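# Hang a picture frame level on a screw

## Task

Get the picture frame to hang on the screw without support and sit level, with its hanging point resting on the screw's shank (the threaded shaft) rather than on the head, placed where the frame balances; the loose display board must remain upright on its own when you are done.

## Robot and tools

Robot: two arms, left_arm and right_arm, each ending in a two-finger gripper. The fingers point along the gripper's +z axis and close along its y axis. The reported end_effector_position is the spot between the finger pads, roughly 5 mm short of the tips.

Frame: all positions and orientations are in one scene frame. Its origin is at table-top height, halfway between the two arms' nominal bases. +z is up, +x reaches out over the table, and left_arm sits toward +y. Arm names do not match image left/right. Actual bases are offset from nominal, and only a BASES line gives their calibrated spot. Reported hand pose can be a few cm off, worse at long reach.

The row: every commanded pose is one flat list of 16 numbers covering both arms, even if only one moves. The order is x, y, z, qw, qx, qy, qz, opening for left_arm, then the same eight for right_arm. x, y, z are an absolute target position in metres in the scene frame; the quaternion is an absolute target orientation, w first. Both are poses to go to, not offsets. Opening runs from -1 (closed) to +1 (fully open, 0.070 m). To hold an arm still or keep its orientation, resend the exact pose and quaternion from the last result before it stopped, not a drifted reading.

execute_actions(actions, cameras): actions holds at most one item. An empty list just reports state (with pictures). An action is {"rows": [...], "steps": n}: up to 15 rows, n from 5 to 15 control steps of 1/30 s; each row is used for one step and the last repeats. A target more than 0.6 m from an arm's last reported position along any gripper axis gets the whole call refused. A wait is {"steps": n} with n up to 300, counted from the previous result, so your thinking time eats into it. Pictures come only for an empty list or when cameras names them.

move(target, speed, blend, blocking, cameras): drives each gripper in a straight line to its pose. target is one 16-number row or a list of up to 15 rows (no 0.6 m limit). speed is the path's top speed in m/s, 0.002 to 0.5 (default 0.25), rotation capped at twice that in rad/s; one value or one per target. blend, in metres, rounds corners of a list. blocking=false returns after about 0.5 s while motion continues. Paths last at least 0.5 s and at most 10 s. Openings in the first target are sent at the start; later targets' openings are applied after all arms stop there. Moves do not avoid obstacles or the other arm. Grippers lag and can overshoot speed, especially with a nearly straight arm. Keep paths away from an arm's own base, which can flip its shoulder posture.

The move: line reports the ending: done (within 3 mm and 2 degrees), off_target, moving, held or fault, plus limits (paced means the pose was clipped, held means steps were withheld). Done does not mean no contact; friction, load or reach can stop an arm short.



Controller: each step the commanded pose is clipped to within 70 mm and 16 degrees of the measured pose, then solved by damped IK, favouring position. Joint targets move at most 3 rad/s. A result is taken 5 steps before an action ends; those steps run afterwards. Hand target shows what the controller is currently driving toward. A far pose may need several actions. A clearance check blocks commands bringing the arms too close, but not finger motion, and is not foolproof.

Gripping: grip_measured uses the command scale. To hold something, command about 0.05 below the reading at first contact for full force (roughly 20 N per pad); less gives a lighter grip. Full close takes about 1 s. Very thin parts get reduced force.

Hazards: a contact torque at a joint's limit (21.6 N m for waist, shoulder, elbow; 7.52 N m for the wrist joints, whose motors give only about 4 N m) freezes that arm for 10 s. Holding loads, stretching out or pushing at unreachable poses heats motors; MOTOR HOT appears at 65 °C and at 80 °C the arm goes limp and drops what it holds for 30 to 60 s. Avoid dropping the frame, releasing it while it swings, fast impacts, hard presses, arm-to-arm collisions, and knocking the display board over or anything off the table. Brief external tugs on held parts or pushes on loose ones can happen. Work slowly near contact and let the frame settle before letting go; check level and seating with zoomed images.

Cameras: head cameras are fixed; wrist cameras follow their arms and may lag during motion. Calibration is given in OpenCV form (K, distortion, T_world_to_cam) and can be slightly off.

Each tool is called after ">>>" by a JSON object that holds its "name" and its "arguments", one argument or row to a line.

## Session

>>> {"name": "execute_actions", "arguments": {
  "actions": [],
  "cameras": ["all"]
}}

>>> {"name": "zoom_image", "arguments": {
  "camera": "cam_head_left",
  "region": [360, 0, 600, 180]
}}

>>> {"name": "zoom_image", "arguments": {
  "camera": "cam_head_right",
  "region": [340, 0, 580, 180]
}}

Scene clock: 0.00 s of 4500.00 s.
left_arm: end_effector_position=(+0.4202, +0.3387, +0.3327) grip_measured=+0.98 end_effector_quat_wxyz=(+0.569, -0.093, +0.773, -0.263) | right_arm: end_effector_position=(+0.0592, +0.1070, +0.2848) grip_measured=+0.98 end_effector_quat_wxyz=(-0.315, +0.854, -0.247, -0.332)
Joint positions: left_arm=[0.682 1.54 -1.063 -1.578 0.957 1.346 0.069] | right_arm=[1.098 1.584 -1.251 0.984 0.989 -1.935 0.069]
Joint torques (N m): no reading
Motor temperatures (°C): left_arm=[30 31 32 32 35 30] | right_arm=[29 30 33 34 38 31]
Hand target: left_arm +0.4202, +0.3387, +0.3327; +0.569, -0.093, +0.773, -0.263 | right_arm +0.0592, +0.1070, +0.2848; -0.315, +0.854, -0.247, -0.332
camera_calibration:
cam_left_wrist: T_world_to_cam=[[-0.138706, -0.855818, 0.498333, 0.185907], [-0.798703, -0.200837, -0.56722, 0.592892], [0.585521, -0.476697, -0.655687, 0.255288], [0, 0, 0, 1]] pos_world=[0.349855, 0.399872, 0.411046]
cam_right_wrist: T_world_to_cam=[[0.659874, 0.664269, 0.351161, -0.209506], [0.748517, -0.621891, -0.230161, 0.0814786], [0.0654945, 0.414727, -0.907586, 0.32858], [0, 0, 0, 1]] pos_world=[0.0557395, 0.0535684, 0.390538]

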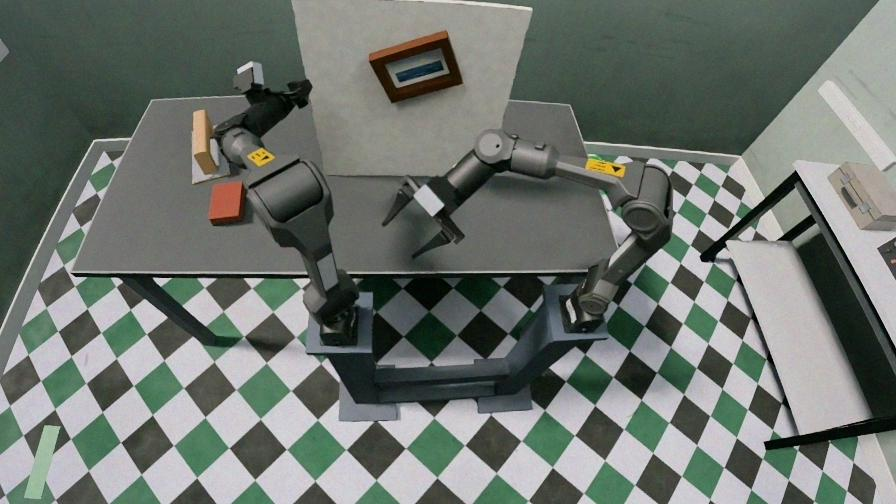

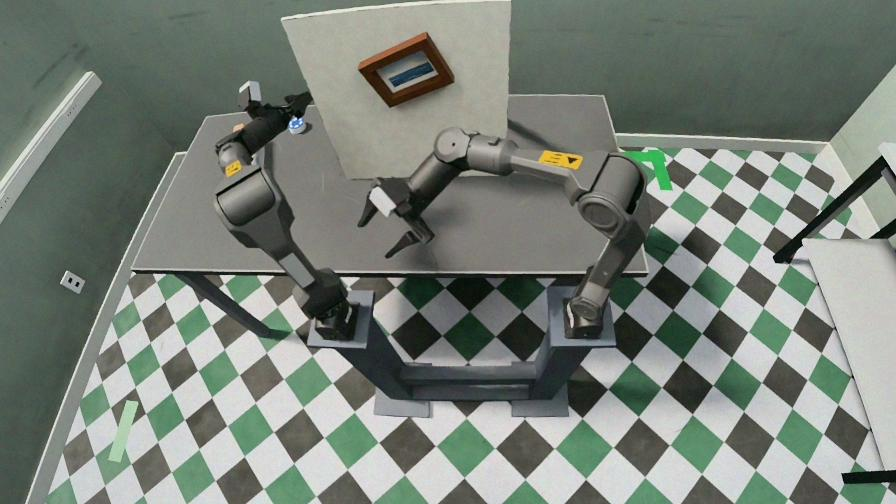

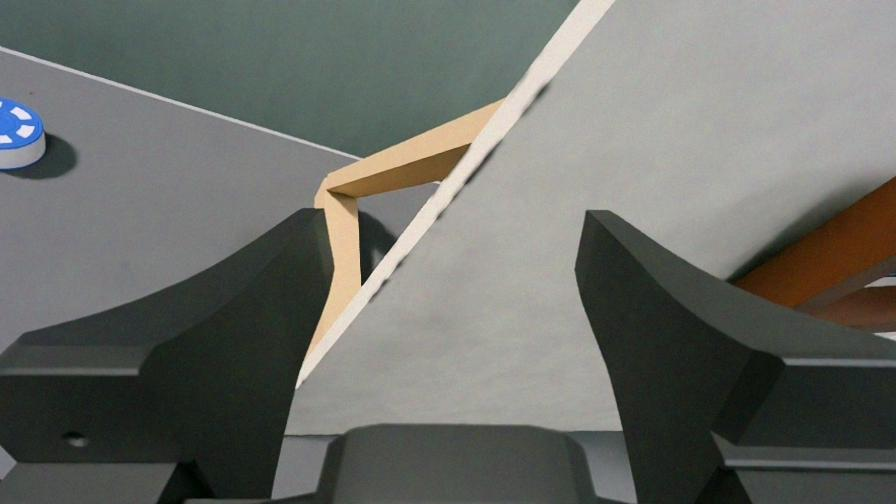

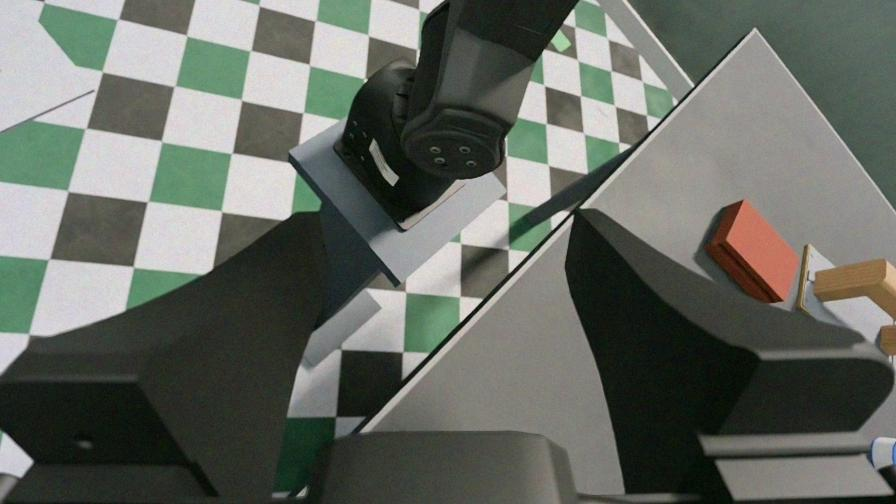

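Scaled by 2.100 from the camera's 896x504 image, which has a finer 1280x720 frame.

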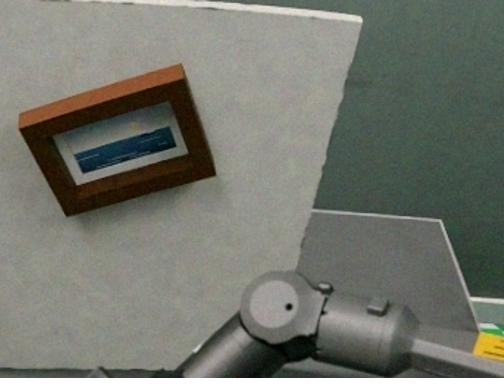

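Scaled by 2.100 from the camera's 896x504 image, which has a finer 1280x720 frame.

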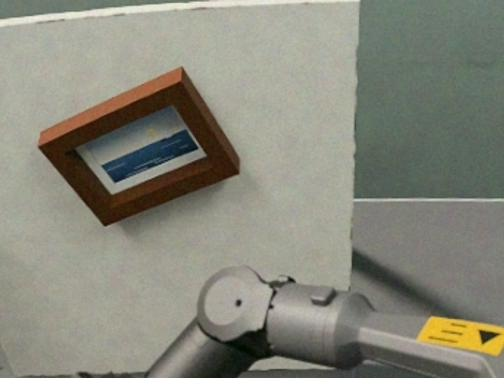

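>>> {"name": "move", "arguments": {
  "target": [0.4202, 0.3387, 0.3327, 0.569, -0.093, 0.773, -0.263, 1.0, 0.365, 0.068, 0.427, 0.5202, 0.3542, 0.6424, 0.4374, 1.0],
  "speed": 0.5,
  "cameras": ["all"]
}}

Scene clock: 12.17 s of 4500.00 s.
left_arm: end_effector_position=(+0.4202, +0.3388, +0.3324) grip_measured=+0.98 end_effector_quat_wxyz=(+0.569, -0.093, +0.773, -0.263) | right_arm: end_effector_position=(+0.3653, +0.0679, +0.4268) grip_measured=+0.98 end_effector_quat_wxyz=(+0.520, +0.354, +0.643, +0.437)
Joint positions: left_arm=[0.682 1.54 -1.062 -1.579 0.956 1.346 0.069] | right_arm=[1.202 1.812 -1.666 1.624 -0.981 -0.349 0.069]
Joint torques (N m): left_arm=[-0.76 -6.77 -2.34 -0.87 0.13 0.04] | right_arm=[0.31 -8.46 -3.65 -1.16 0.06 0.18]
Motor temperatures (°C): left_arm=[30 31 32 32 35 29] | right_arm=[29 30 33 34 38 31]
Hand target: left_arm +0.4202, +0.3387, +0.3327; +0.569, -0.093, +0.773, -0.263 | right_arm +0.3650, +0.0680, +0.4270; +0.520, +0.354, +0.642, +0.437
Off the commanded pose: left_arm 0.000 m, 0 deg | right_arm 0.000 m, 0 deg.
Kept back: nothing.
move: done; limits=paced
camera_calibration:
cam_left_wrist: T_world_to_cam=[[-0.137538, -0.855516, 0.499174, 0.185277], [-0.798693, -0.202268, -0.566725, 0.593115], [0.58581, -0.476633, -0.655475, 0.254992], [0, 0, 0, 1]] pos_world=[0.349823, 0.400014, 0.410789]
cam_right_wrist: T_world_to_cam=[[-0.0186897, -0.333469, -0.942576, 0.432443], [-0.761133, 0.616056, -0.202859, 0.316512], [0.648326, 0.713634, -0.265328, -0.0537338], [0, 0, 0, 1]] pos_world=[0.283827, -0.0124363, 0.457561]

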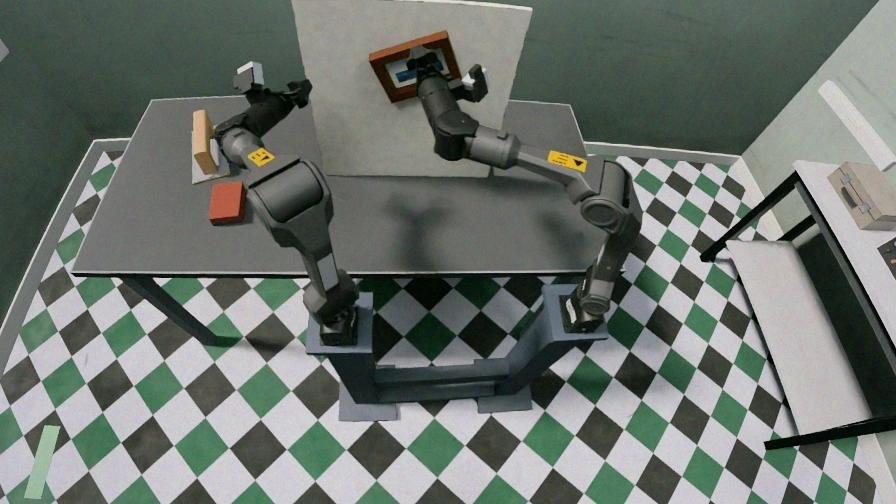

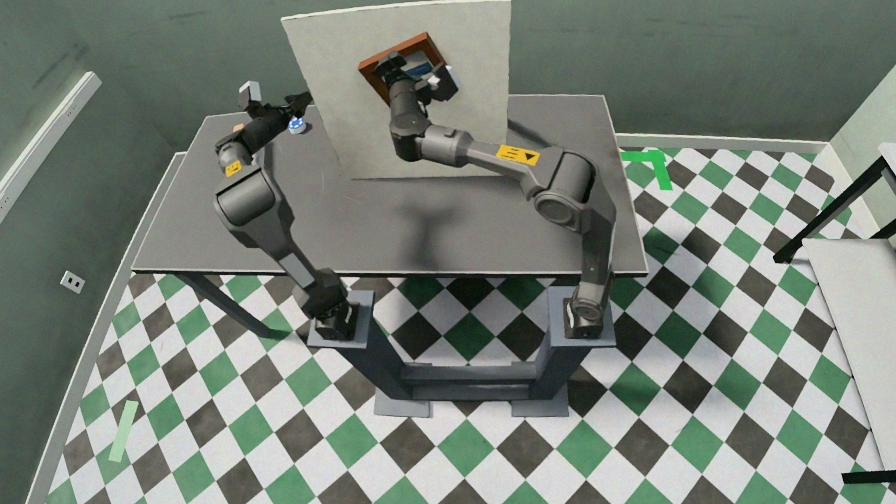

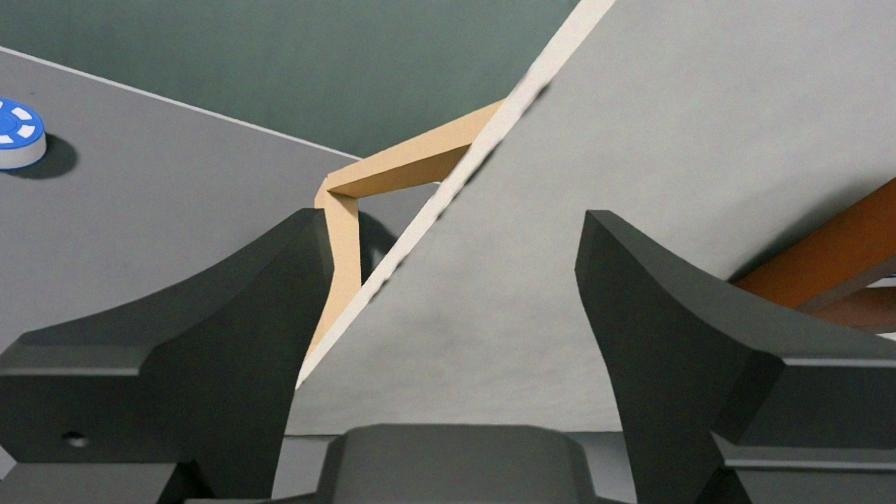

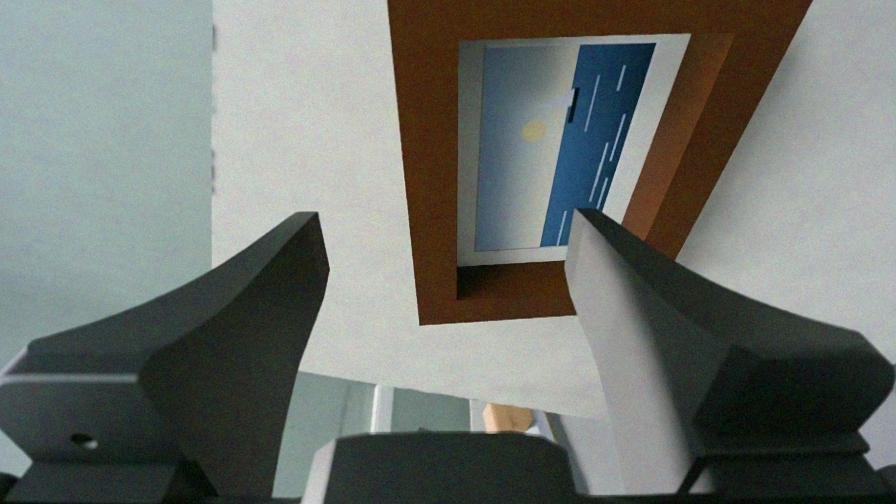

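>>> {"name": "move", "arguments": {
  "target": [0.4202, 0.3387, 0.3327, 0.569, -0.093, 0.773, -0.263, 1.0, 0.432, 0.0838, 0.4283, 0.5227, 0.3506, 0.6454, 0.4329, 0.4],
  "speed": 0.15,
  "cameras": ["cam_right_wrist"]
}}

Scene clock: 14.30 s of 4500.00 s.
left_arm: end_effector_position=(+0.4202, +0.3388, +0.3324) grip_measured=+0.98 end_effector_quat_wxyz=(+0.569, -0.093, +0.773, -0.263) | right_arm: end_effector_position=(+0.4324, +0.0838, +0.4282) grip_measured=+0.40 end_effector_quat_wxyz=(+0.522, +0.351, +0.646, +0.433)
Joint positions: left_arm=[0.682 1.54 -1.062 -1.579 0.956 1.346 0.069] | right_arm=[1.062 1.994 -1.949 1.714 -0.852 -0.507 0.049]
Joint torques (N m): left_arm=[-0.52 -6.72 -2.23 -0.81 0.17 0.06] | right_arm=[0.7 -9.71 -3.72 -1.08 -0.06 0.18]
Motor temperatures (°C): left_arm=[30 31 32 32 35 29] | right_arm=[29 30 33 34 38 31]
Hand target: left_arm +0.4202, +0.3387, +0.3327; +0.569, -0.093, +0.773, -0.263 | right_arm +0.4320, +0.0838, +0.4283; +0.523, +0.351, +0.645, +0.433
Off the commanded pose: left_arm 0.000 m, 0 deg | right_arm 0.000 m, 0 deg.
Kept back: nothing.
move: done
camera_calibration:
cam_right_wrist: T_world_to_cam=[[-0.0181674, -0.345945, -0.938079, 0.439157], [-0.761508, 0.612771, -0.21123, 0.362079], [0.647901, 0.710517, -0.274573, -0.103773], [0, 0, 0, 1]] pos_world=[0.350939, 0.00378576, 0.459952]
Images, in order (width x height): cam_right_wrist 896x504.

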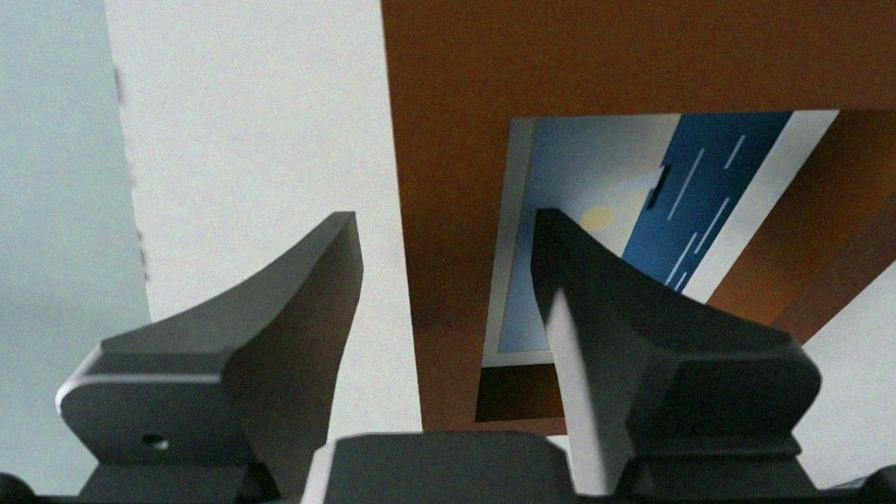

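>>> {"name": "move", "arguments": {
  "target": [
    [0.4202, 0.3387, 0.3327, 0.569, -0.093, 0.773, -0.263, 1.0, 0.4265, 0.0822, 0.4279, 0.5227, 0.3506, 0.6454, 0.4329, 0.4],
    [0.4202, 0.3387, 0.3327, 0.569, -0.093, 0.773, -0.263, 1.0, 0.4265, 0.0822, 0.4279, 0.5227, 0.3506, 0.6454, 0.4329, -0.55]
  ],
  "speed": 0.08,
  "cameras": ["cam_right_wrist"]
}}

Scene clock: 17.80 s of 4500.00 s.
left_arm: end_effector_position=(+0.4202, +0.3388, +0.3324) grip_measured=+0.98 end_effector_quat_wxyz=(+0.569, -0.093, +0.773, -0.263) | right_arm: end_effector_position=(+0.4264, +0.0822, +0.4284) grip_measured=-0.44 end_effector_quat_wxyz=(+0.523, +0.350, +0.645, +0.433)
Joint positions: left_arm=[0.682 1.54 -1.062 -1.579 0.956 1.346 0.069] | right_arm=[1.073 1.974 -1.916 1.698 -0.86 -0.488 0.02]
Joint torques (N m): left_arm=[-0.48 -6.73 -2.43 -0.77 0.23 0.04] | right_arm=[-0.16 -8.46 -3.79 -0.48 -0.27 0.02]
Motor temperatures (°C): left_arm=[30 31 32 32 35 29] | right_arm=[29 31 33 34 38 31]
Hand target: left_arm +0.4202, +0.3387, +0.3327; +0.569, -0.093, +0.773, -0.263 | right_arm +0.4265, +0.0822, +0.4279; +0.523, +0.351, +0.645, +0.433
Off the commanded pose: left_arm 0.000 m, 0 deg | right_arm 0.001 m, 0 deg.
Kept back: nothing.
move: done
camera_calibration:
cam_right_wrist: T_world_to_cam=[[-0.0159247, -0.346737, -0.937827, 0.43773], [-0.761264, 0.612302, -0.213456, 0.359444], [0.648247, 0.710535, -0.273709, -0.099191], [0, 0, 0, 1]] pos_world=[0.344902, 0.00216721, 0.460091]
Images, in order (width x height): cam_right_wrist 896x504.

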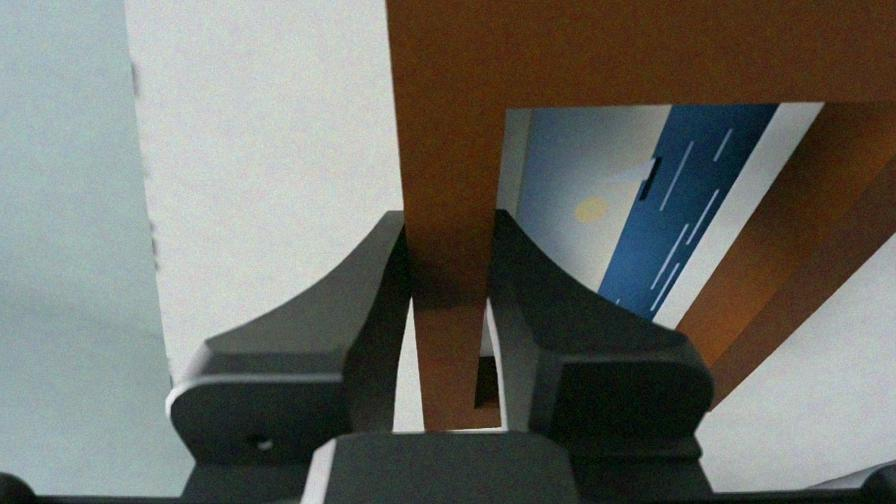

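>>> {"name": "move", "arguments": {
  "target": [
    [0.4202, 0.3387, 0.3327, 0.569, -0.093, 0.773, -0.263, 1.0, 0.4255, 0.0822, 0.4350, 0.5227, 0.3506, 0.6454, 0.4329, -0.55],
    [0.4202, 0.3387, 0.3327, 0.569, -0.093, 0.773, -0.263, 1.0, 0.4255, 0.0624, 0.4360, 0.4434, 0.4466, 0.5476, 0.5515, -0.55]
  ],
  "speed": [0.08, 0.18],
  "blend": [0.002, 0]
}}

Scene clock: 20.40 s of 4500.00 s.
left_arm: end_effector_position=(+0.4202, +0.3388, +0.3324) grip_measured=+0.98 end_effector_quat_wxyz=(+0.569, -0.093, +0.773, -0.263) | right_arm: end_effector_position=(+0.4255, +0.0626, +0.4357) grip_measured=-0.44 end_effector_quat_wxyz=(+0.443, +0.447, +0.548, +0.551)
Joint positions: left_arm=[0.682 1.54 -1.062 -1.579 0.956 1.346 0.069] | right_arm=[1.044 1.887 -1.742 1.514 -0.813 0.089 0.02]
Joint torques (N m): left_arm=[-0.5 -6.55 -2.36 -0.74 0.22 0.02] | right_arm=[-0.25 -10.37 -4.8 -1.2 -0.01 -0.12]
Motor temperatures (°C): left_arm=[30 31 32 32 35 29] | right_arm=[29 31 33 34 38 31]
Hand target: left_arm +0.4202, +0.3387, +0.3327; +0.569, -0.093, +0.773, -0.263 | right_arm +0.4255, +0.0624, +0.4360; +0.443, +0.447, +0.548, +0.551
Off the commanded pose: left_arm 0.000 m, 0 deg | right_arm 0.000 m, 0 deg.
Kept back: nothing.
move: done
camera_calibration:
cam_left_wrist: T_world_to_cam=[[-0.137538, -0.855516, 0.499174, 0.185277], [-0.798693, -0.202268, -0.566725, 0.593115], [0.58581, -0.476633, -0.655475, 0.254992], [0, 0, 0, 1]] pos_world=[0.349823, 0.400014, 0.410789]
cam_right_wrist: T_world_to_cam=[[-0.0178696, 0.0430719, -0.998912, 0.440772], [-0.761302, 0.647067, 0.0415197, 0.259025], [0.648151, 0.761216, 0.0212279, -0.214304], [0, 0, 0, 1]] pos_world=[0.343974, -0.0234596, 0.434087]

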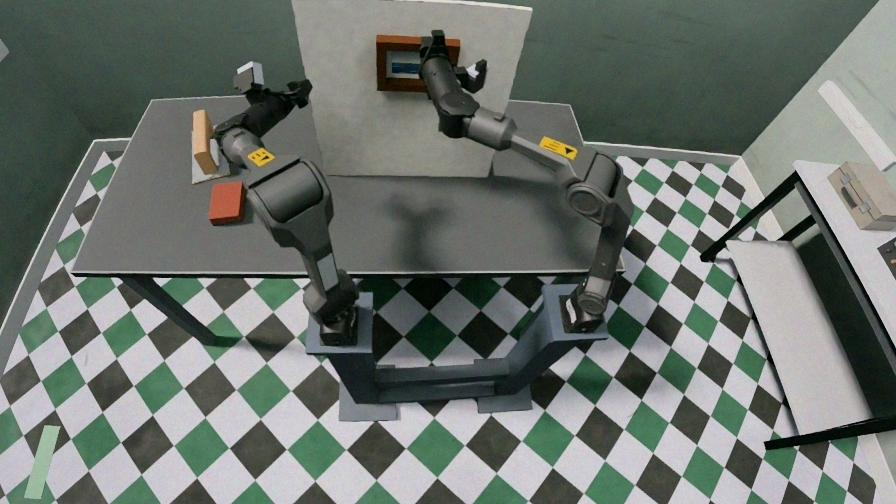

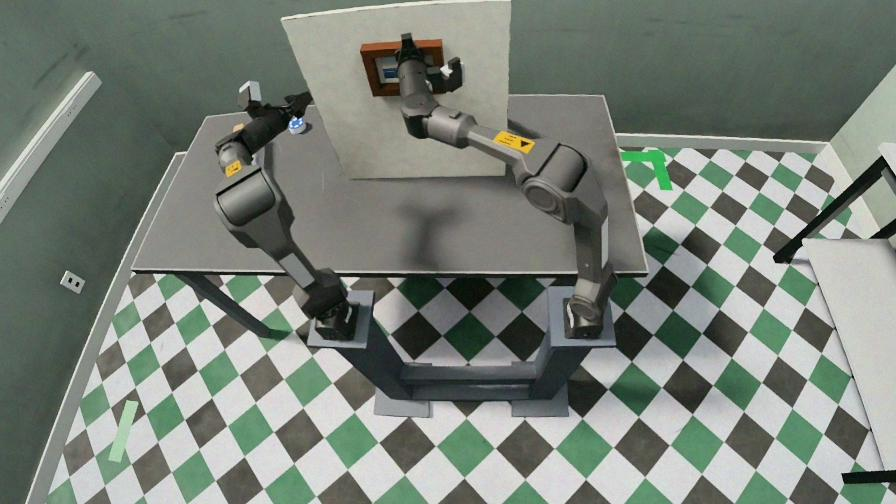

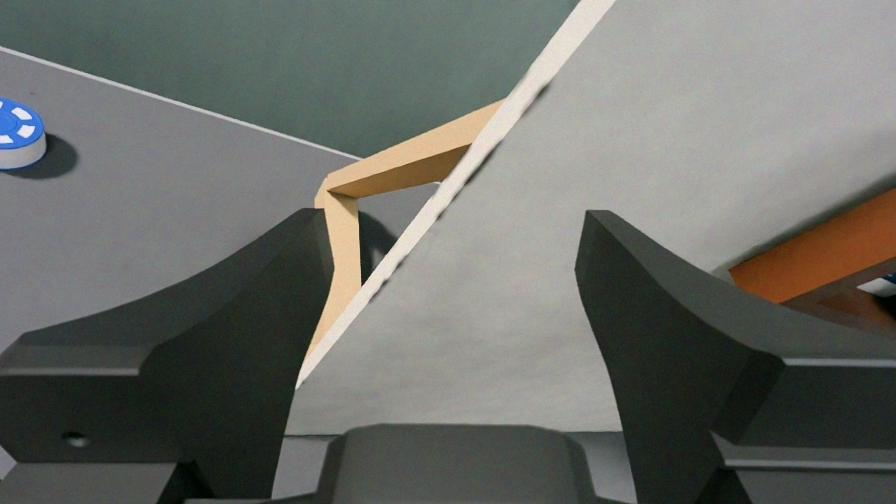

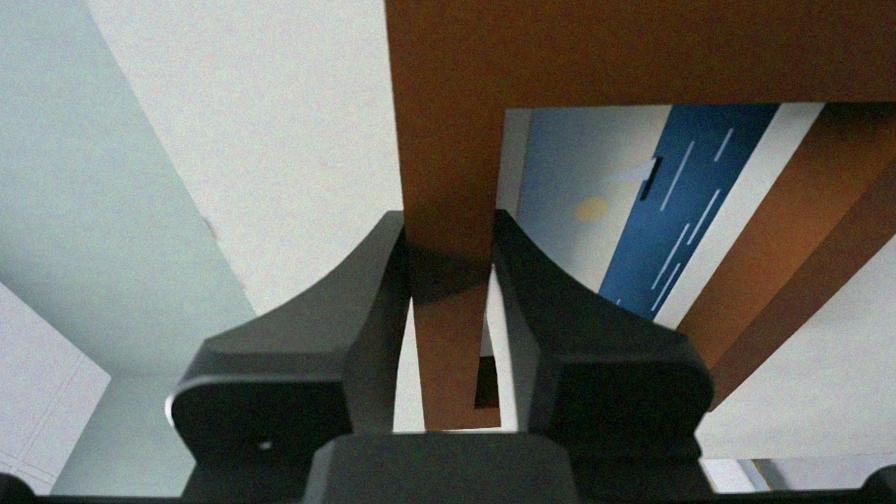

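>>> {"name": "move", "arguments": {
  "target": [
    [0.4202, 0.3387, 0.3327, 0.569, -0.093, 0.773, -0.263, 1.0, 0.4265, 0.0624, 0.4295, 0.4434, 0.4466, 0.5476, 0.5515, -0.55],
    [0.4202, 0.3387, 0.3327, 0.569, -0.093, 0.773, -0.263, 1.0, 0.4265, 0.0624, 0.4262, 0.4434, 0.4466, 0.5476, 0.5515, -0.55]
  ],
  "speed": [0.06, 0.02],
  "blend": [0.001, 0]
}}

>>> {"name": "zoom_image", "arguments": {
  "camera": "cam_head_left",
  "region": [340, 0, 500, 110]
}}

>>> {"name": "zoom_image", "arguments": {
  "camera": "cam_head_right",
  "region": [320, 10, 480, 120]
}}

Scene clock: 21.43 s of 4500.00 s.
left_arm: end_effector_position=(+0.4202, +0.3388, +0.3324) grip_measured=+0.98 end_effector_quat_wxyz=(+0.569, -0.093, +0.773, -0.263) | right_arm: end_effector_position=(+0.4264, +0.0621, +0.4276) grip_measured=-0.44 end_effector_quat_wxyz=(+0.444, +0.446, +0.547, +0.552)
Joint positions: left_arm=[0.682 1.54 -1.062 -1.579 0.956 1.346 0.069] | right_arm=[1.042 1.887 -1.707 1.476 -0.813 0.14 0.02]
Joint torques (N m): left_arm=[-0.41 -6.64 -2.41 -0.72 0.24 0] | right_arm=[0.42 -7.61 -3.37 -0.64 0.08 -0.04]
Motor temperatures (°C): left_arm=[30 31 32 32 35 29] | right_arm=[29 31 33 34 38 31]
Hand target: left_arm +0.4202, +0.3387, +0.3327; +0.569, -0.093, +0.773, -0.263 | right_arm +0.4265, +0.0624, +0.4262; +0.443, +0.447, +0.548, +0.551
Off the commanded pose: left_arm 0.000 m, 0 deg | right_arm 0.001 m, 0 deg.
Kept back: nothing.
move: done
camera_calibration:
cam_left_wrist: T_world_to_cam=[[-0.137538, -0.855516, 0.499174, 0.185277], [-0.798693, -0.202268, -0.566725, 0.593115], [0.58581, -0.476633, -0.655475, 0.254992], [0, 0, 0, 1]] pos_world=[0.349823, 0.400014, 0.410789]
cam_right_wrist: T_world_to_cam=[[-0.01509, 0.0444469, -0.998898, 0.431436], [-0.76143, 0.646993, 0.0402912, 0.260982], [0.648071, 0.761199, 0.0240801, -0.215585], [0, 0, 0, 1]] pos_world=[0.344944, -0.0239271, 0.425637]

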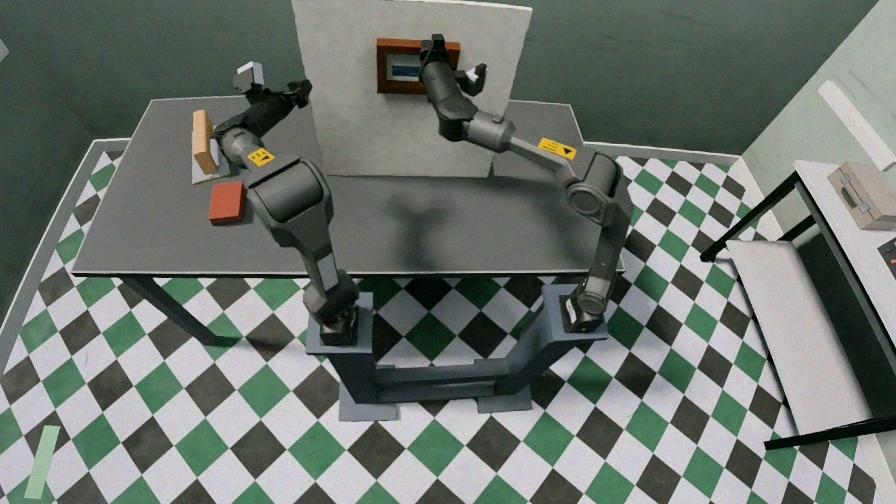

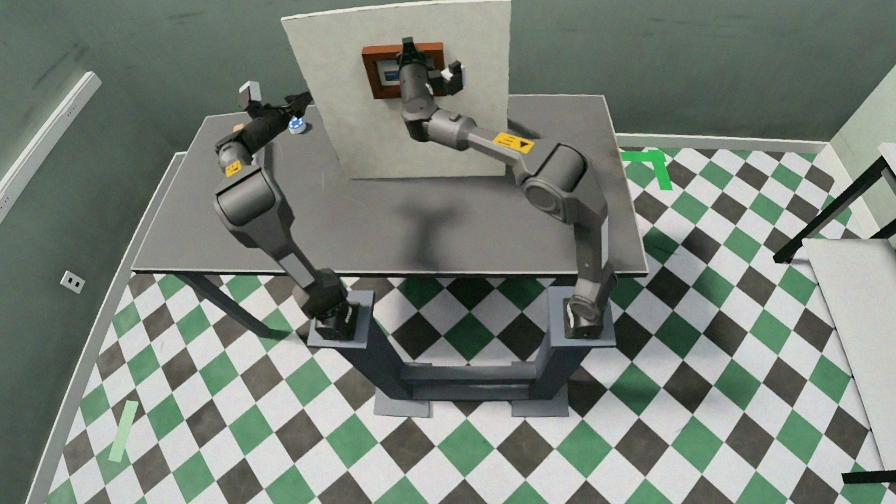

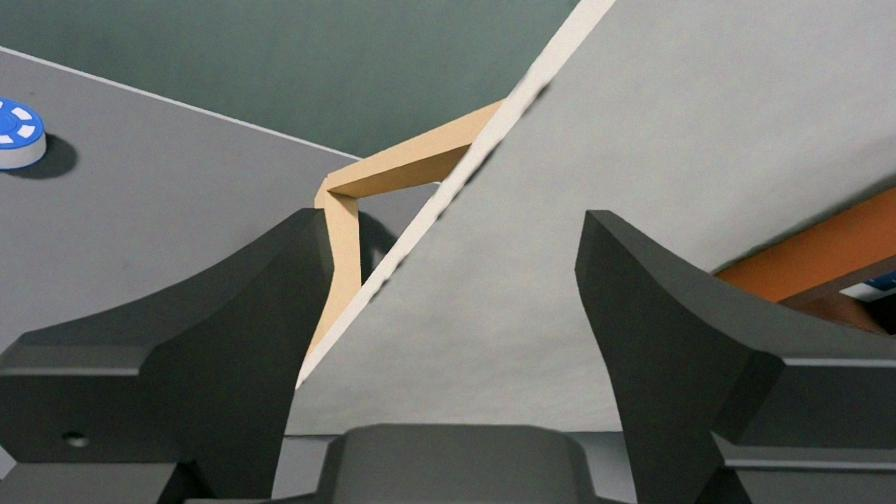

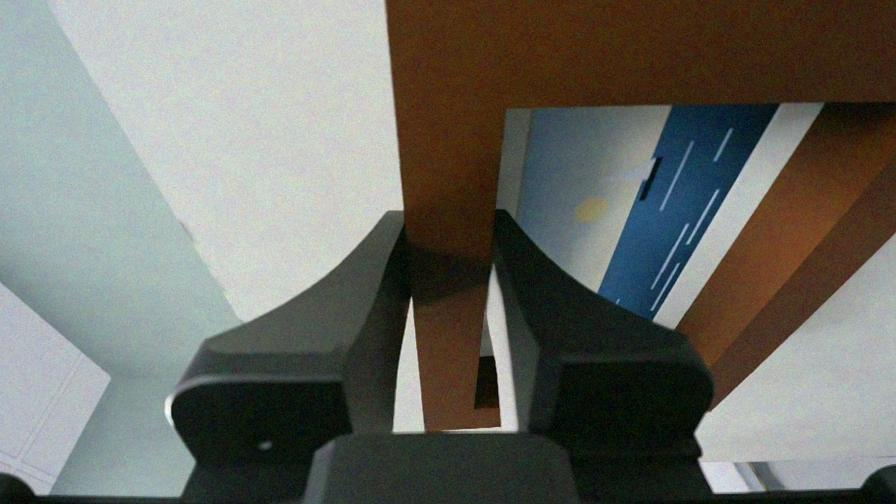

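Scaled by 3.150 from the camera's 896x504 image, which has a finer 1280x720 frame.

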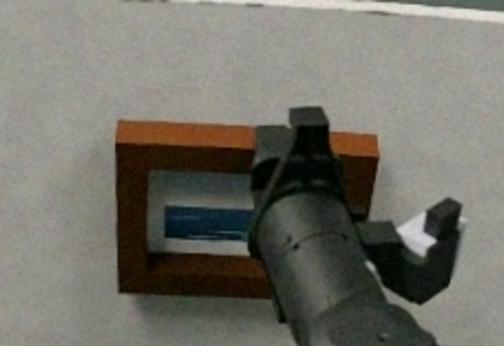

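Scaled by 3.150 from the camera's 896x504 image, which has a finer 1280x720 frame.

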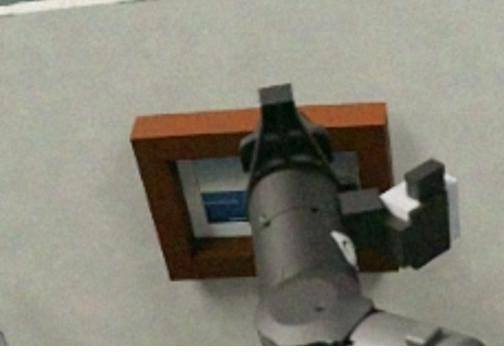

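>>> {"name": "move", "arguments": {
  "target": [
    [0.4202, 0.3387, 0.3327, 0.569, -0.093, 0.773, -0.263, 1.0, 0.4265, 0.0623, 0.4273, 0.4434, 0.4466, 0.5476, 0.5515, -0.55],
    [0.4202, 0.3387, 0.3327, 0.569, -0.093, 0.773, -0.263, 1.0, 0.4265, 0.0623, 0.4274, 0.4434, 0.4466, 0.5476, 0.5515, 0.2]
  ],
  "speed": [0.02, 0.02]
}}

>>> {"name": "zoom_image", "arguments": {
  "camera": "cam_head_left",
  "region": [340, 0, 500, 110]
}}

>>> {"name": "zoom_image", "arguments": {
  "camera": "cam_head_right",
  "region": [320, 10, 480, 120]
}}

Scene clock: 23.37 s of 4500.00 s.
left_arm: end_effector_position=(+0.4202, +0.3388, +0.3324) grip_measured=+0.98 end_effector_quat_wxyz=(+0.569, -0.093, +0.773, -0.263) | right_arm: end_effector_position=(+0.4262, +0.0631, +0.4266) grip_measured=+0.20 end_effector_quat_wxyz=(+0.443, +0.446, +0.549, +0.551)
Joint positions: left_arm=[0.682 1.54 -1.062 -1.579 0.956 1.346 0.069] | right_arm=[1.043 1.888 -1.709 1.483 -0.812 0.134 0.042]
Joint torques (N m): left_arm=[-0.65 -6.73 -2.47 -0.7 0.27 -0.01] | right_arm=[-0.48 -9.31 -4.8 -1.05 -0.25 -0.05]
Motor temperatures (°C): left_arm=[30 31 32 32 35 29] | right_arm=[29 31 33 34 38 31]
Hand target: left_arm +0.4202, +0.3387, +0.3327; +0.569, -0.093, +0.773, -0.263 | right_arm +0.4265, +0.0623, +0.4274; +0.443, +0.447, +0.548, +0.551
Off the commanded pose: left_arm 0.000 m, 0 deg | right_arm 0.001 m, 0 deg.
Kept back: nothing.
move: done
camera_calibration:
cam_left_wrist: T_world_to_cam=[[-0.137538, -0.855516, 0.499174, 0.185277], [-0.798693, -0.202268, -0.566725, 0.593115], [0.58581, -0.476633, -0.655475, 0.254992], [0, 0, 0, 1]] pos_world=[0.349823, 0.400014, 0.410789]
cam_right_wrist: T_world_to_cam=[[-0.0190684, 0.0419984, -0.998936, 0.432255], [-0.762617, 0.645505, 0.0416964, 0.260172], [0.646569, 0.7626, 0.0197199, -0.213743], [0, 0, 0, 1]] pos_world=[0.344853, -0.0230959, 0.425162]

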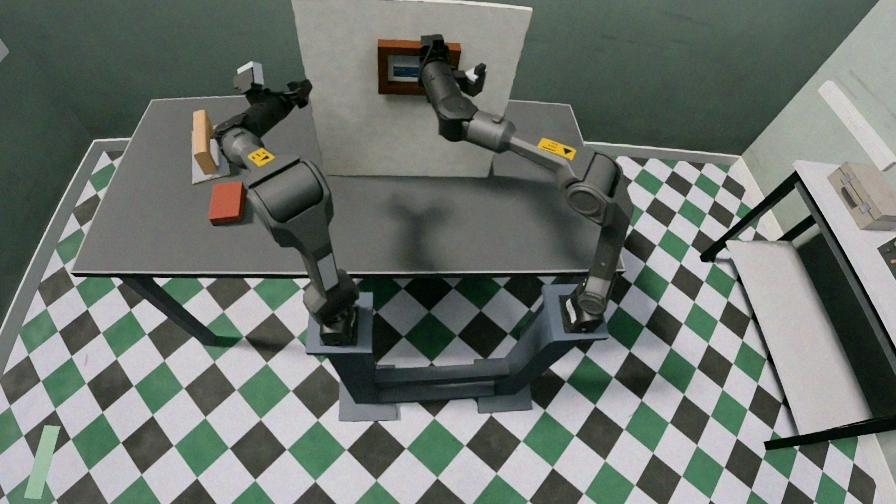

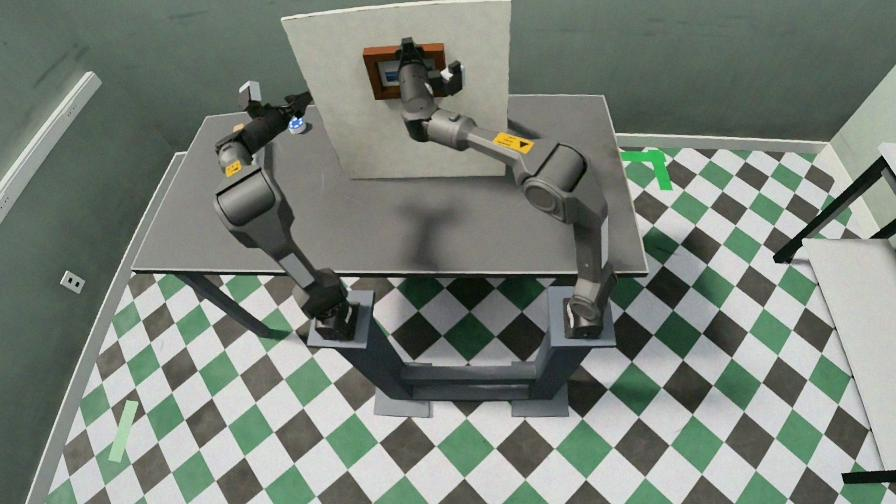

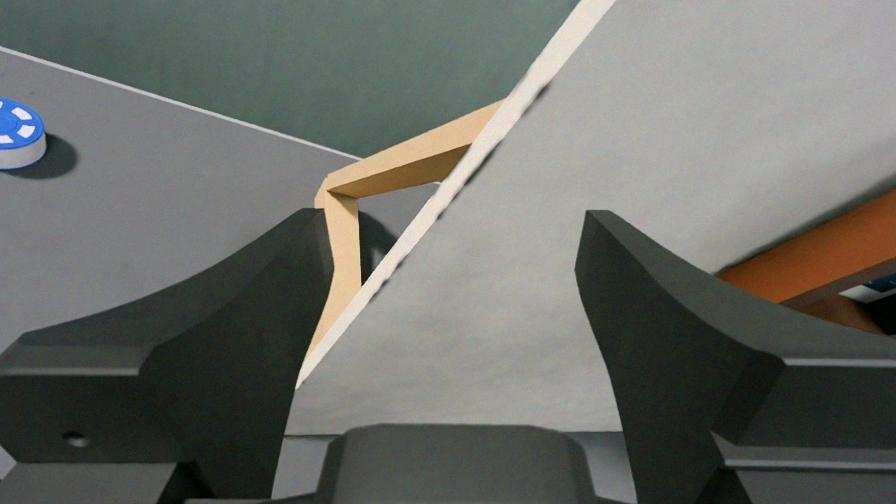

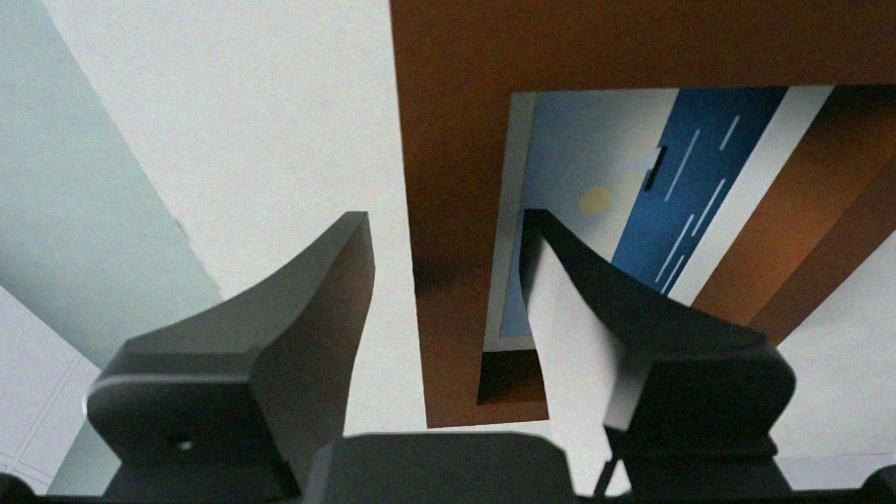

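Scaled by 3.150 from the camera's 896x504 image, which has a finer 1280x720 frame.

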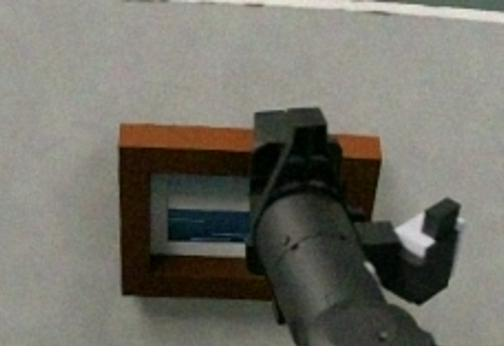

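Scaled by 3.150 from the camera's 896x504 image, which has a finer 1280x720 frame.

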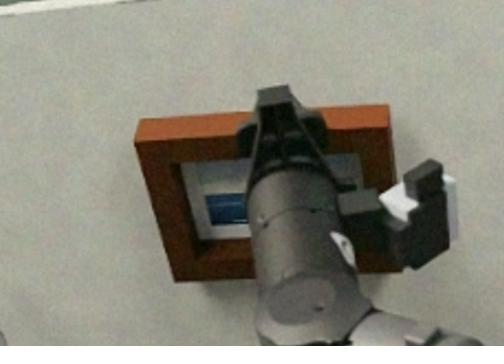

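>>> {"name": "zoom_image", "arguments": {
  "camera": "cam_head_left",
  "region": [285, 0, 545, 186]
}}

>>> {"name": "zoom_image", "arguments": {
  "camera": "cam_head_right",
  "region": [270, 0, 530, 186]
}}

Scaled by 1.938 from the camera's 896x504 image, which has a finer 1280x720 frame.

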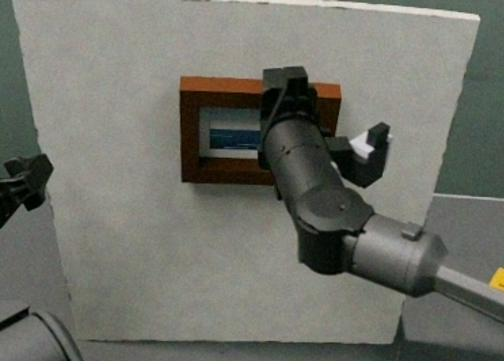

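Scaled by 1.938 from the camera's 896x504 image, which has a finer 1280x720 frame.

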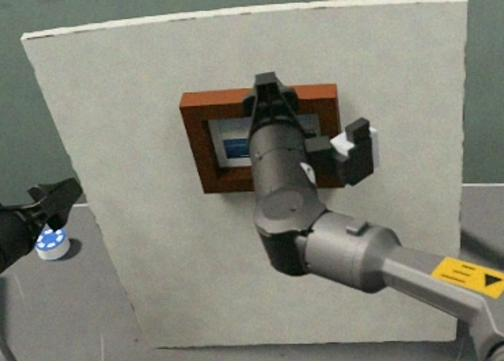

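>>> {"name": "move", "arguments": {
  "target": [0.4202, 0.3387, 0.3327, 0.569, -0.093, 0.773, -0.263, 1.0, 0.3285, 0.0415, 0.4274, 0.4434, 0.4466, 0.5476, 0.5515, 0.2],
  "speed": 0.16
}}

>>> {"name": "zoom_image", "arguments": {
  "camera": "cam_head_left",
  "region": [340, 0, 500, 110]
}}

>>> {"name": "zoom_image", "arguments": {
  "camera": "cam_head_right",
  "region": [320, 10, 480, 120]
}}

Scene clock: 28.50 s of 4500.00 s.
left_arm: end_effector_position=(+0.4202, +0.3388, +0.3324) grip_measured=+0.98 end_effector_quat_wxyz=(+0.569, -0.093, +0.773, -0.263) | right_arm: end_effector_position=(+0.3283, +0.0410, +0.4277) grip_measured=+0.20 end_effector_quat_wxyz=(+0.444, +0.446, +0.547, +0.552)
Joint positions: left_arm=[0.682 1.54 -1.062 -1.579 0.956 1.346 0.069] | right_arm=[1.274 1.663 -1.401 1.467 -1.05 0.21 0.042]
Joint torques (N m): left_arm=[-0.48 -6.51 -2.41 -0.65 0.36 0.01] | right_arm=[-0.49 -5.5 -4.64 -1.01 -0.06 0.1]
Motor temperatures (°C): left_arm=[30 32 32 32 35 29] | right_arm=[29 31 33 34 38 31]
Hand target: left_arm +0.4202, +0.3387, +0.3327; +0.569, -0.093, +0.773, -0.263 | right_arm +0.3285, +0.0415, +0.4274; +0.443, +0.447, +0.548, +0.551
Off the commanded pose: left_arm 0.000 m, 0 deg | right_arm 0.001 m, 0 deg.
Kept back: nothing.
move: done
camera_calibration:
cam_left_wrist: T_world_to_cam=[[-0.137538, -0.855516, 0.499174, 0.185277], [-0.798693, -0.202268, -0.566725, 0.593115], [0.58581, -0.476633, -0.655475, 0.254992], [0, 0, 0, 1]] pos_world=[0.349823, 0.400014, 0.410789]
cam_right_wrist: T_world_to_cam=[[-0.0168615, 0.0429688, -0.998934, 0.431716], [-0.761193, 0.647248, 0.0406897, 0.199648], [0.648306, 0.761068, 0.021794, -0.135061], [0, 0, 0, 1]] pos_world=[0.246811, -0.0449812, 0.426076]

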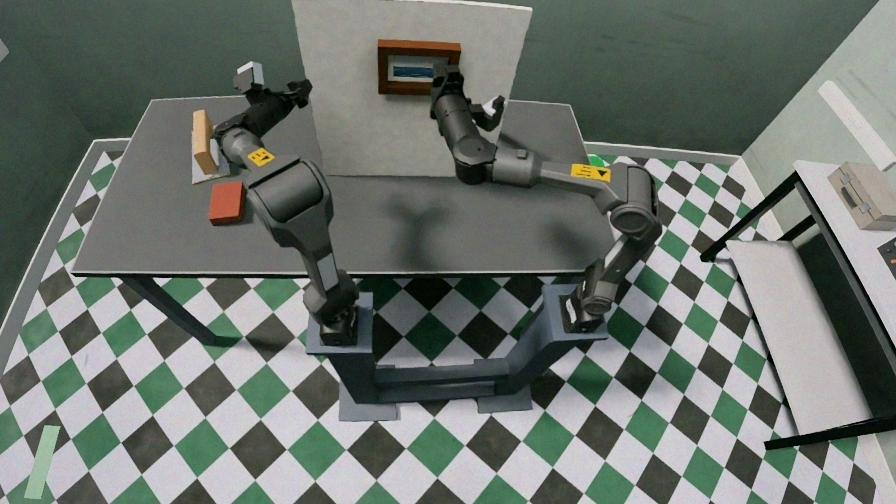

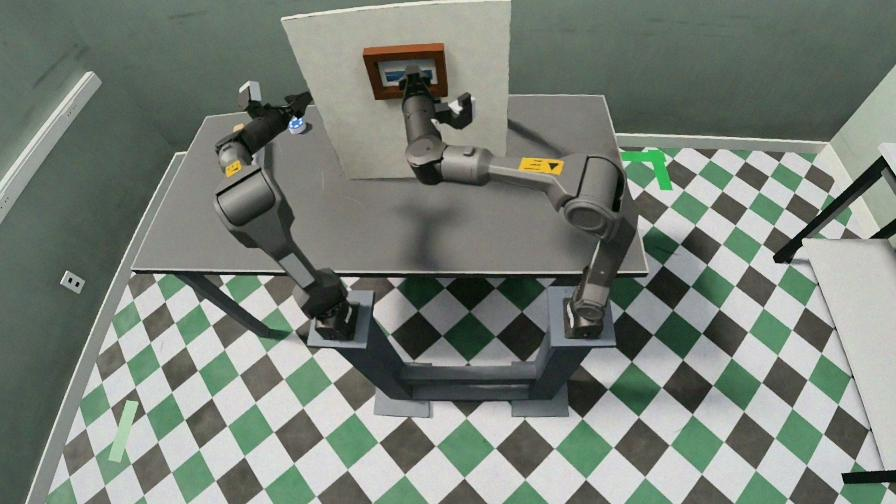

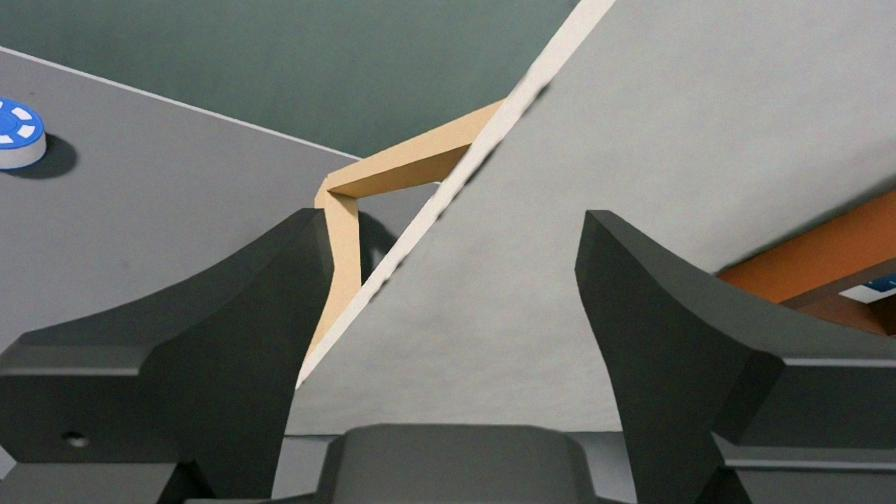

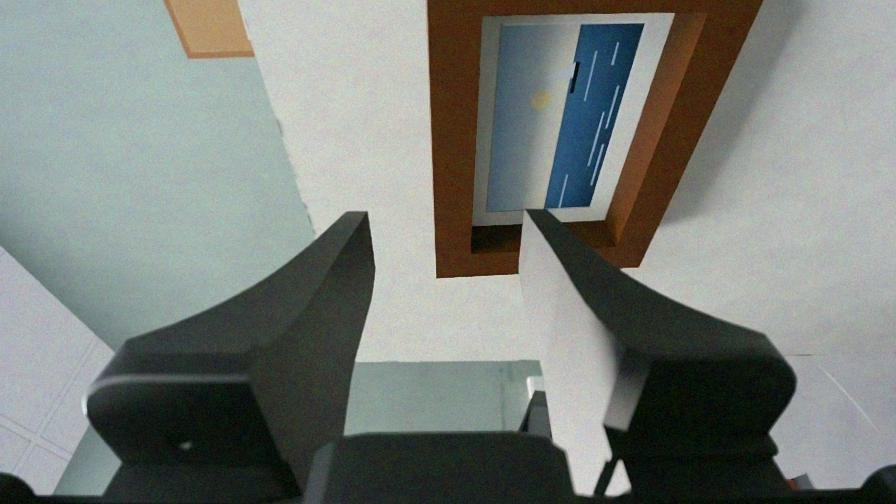

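Scaled by 3.150 from the camera's 896x504 image, which has a finer 1280x720 frame.

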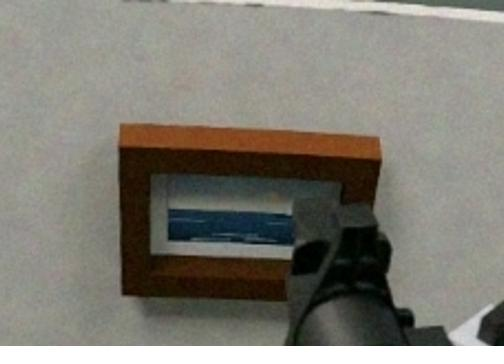

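Scaled by 3.150 from the camera's 896x504 image, which has a finer 1280x720 frame.

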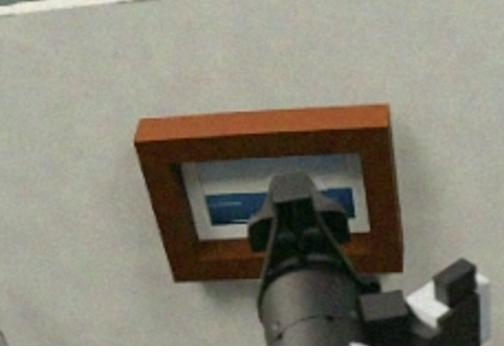

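>>> {"name": "zoom_image", "arguments": {
  "camera": "cam_right_wrist",
  "region": [220, 0, 340, 260]
}}

>>> {"name": "zoom_image", "arguments": {
  "camera": "cam_right_wrist",
  "region": [400, 0, 540, 290]
}}

Scaled by 1.938 from the camera's 896x504 image, which has a finer 1280x720 frame.

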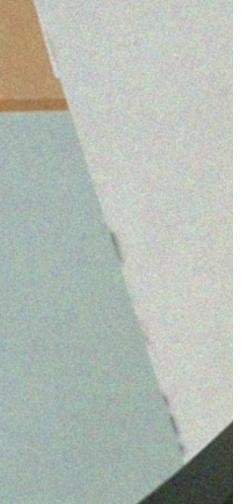

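Scaled by 1.738 from the camera's 896x504 image, which has a finer 1280x720 frame.

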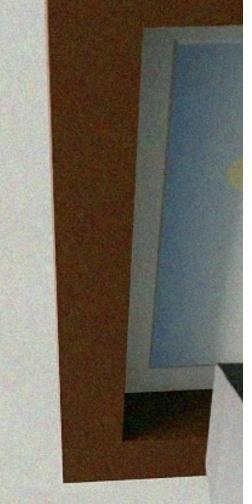

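>>> {"name": "finished_scene", "arguments": {
  "scene": 2
}}

The scene is finished: the task was done.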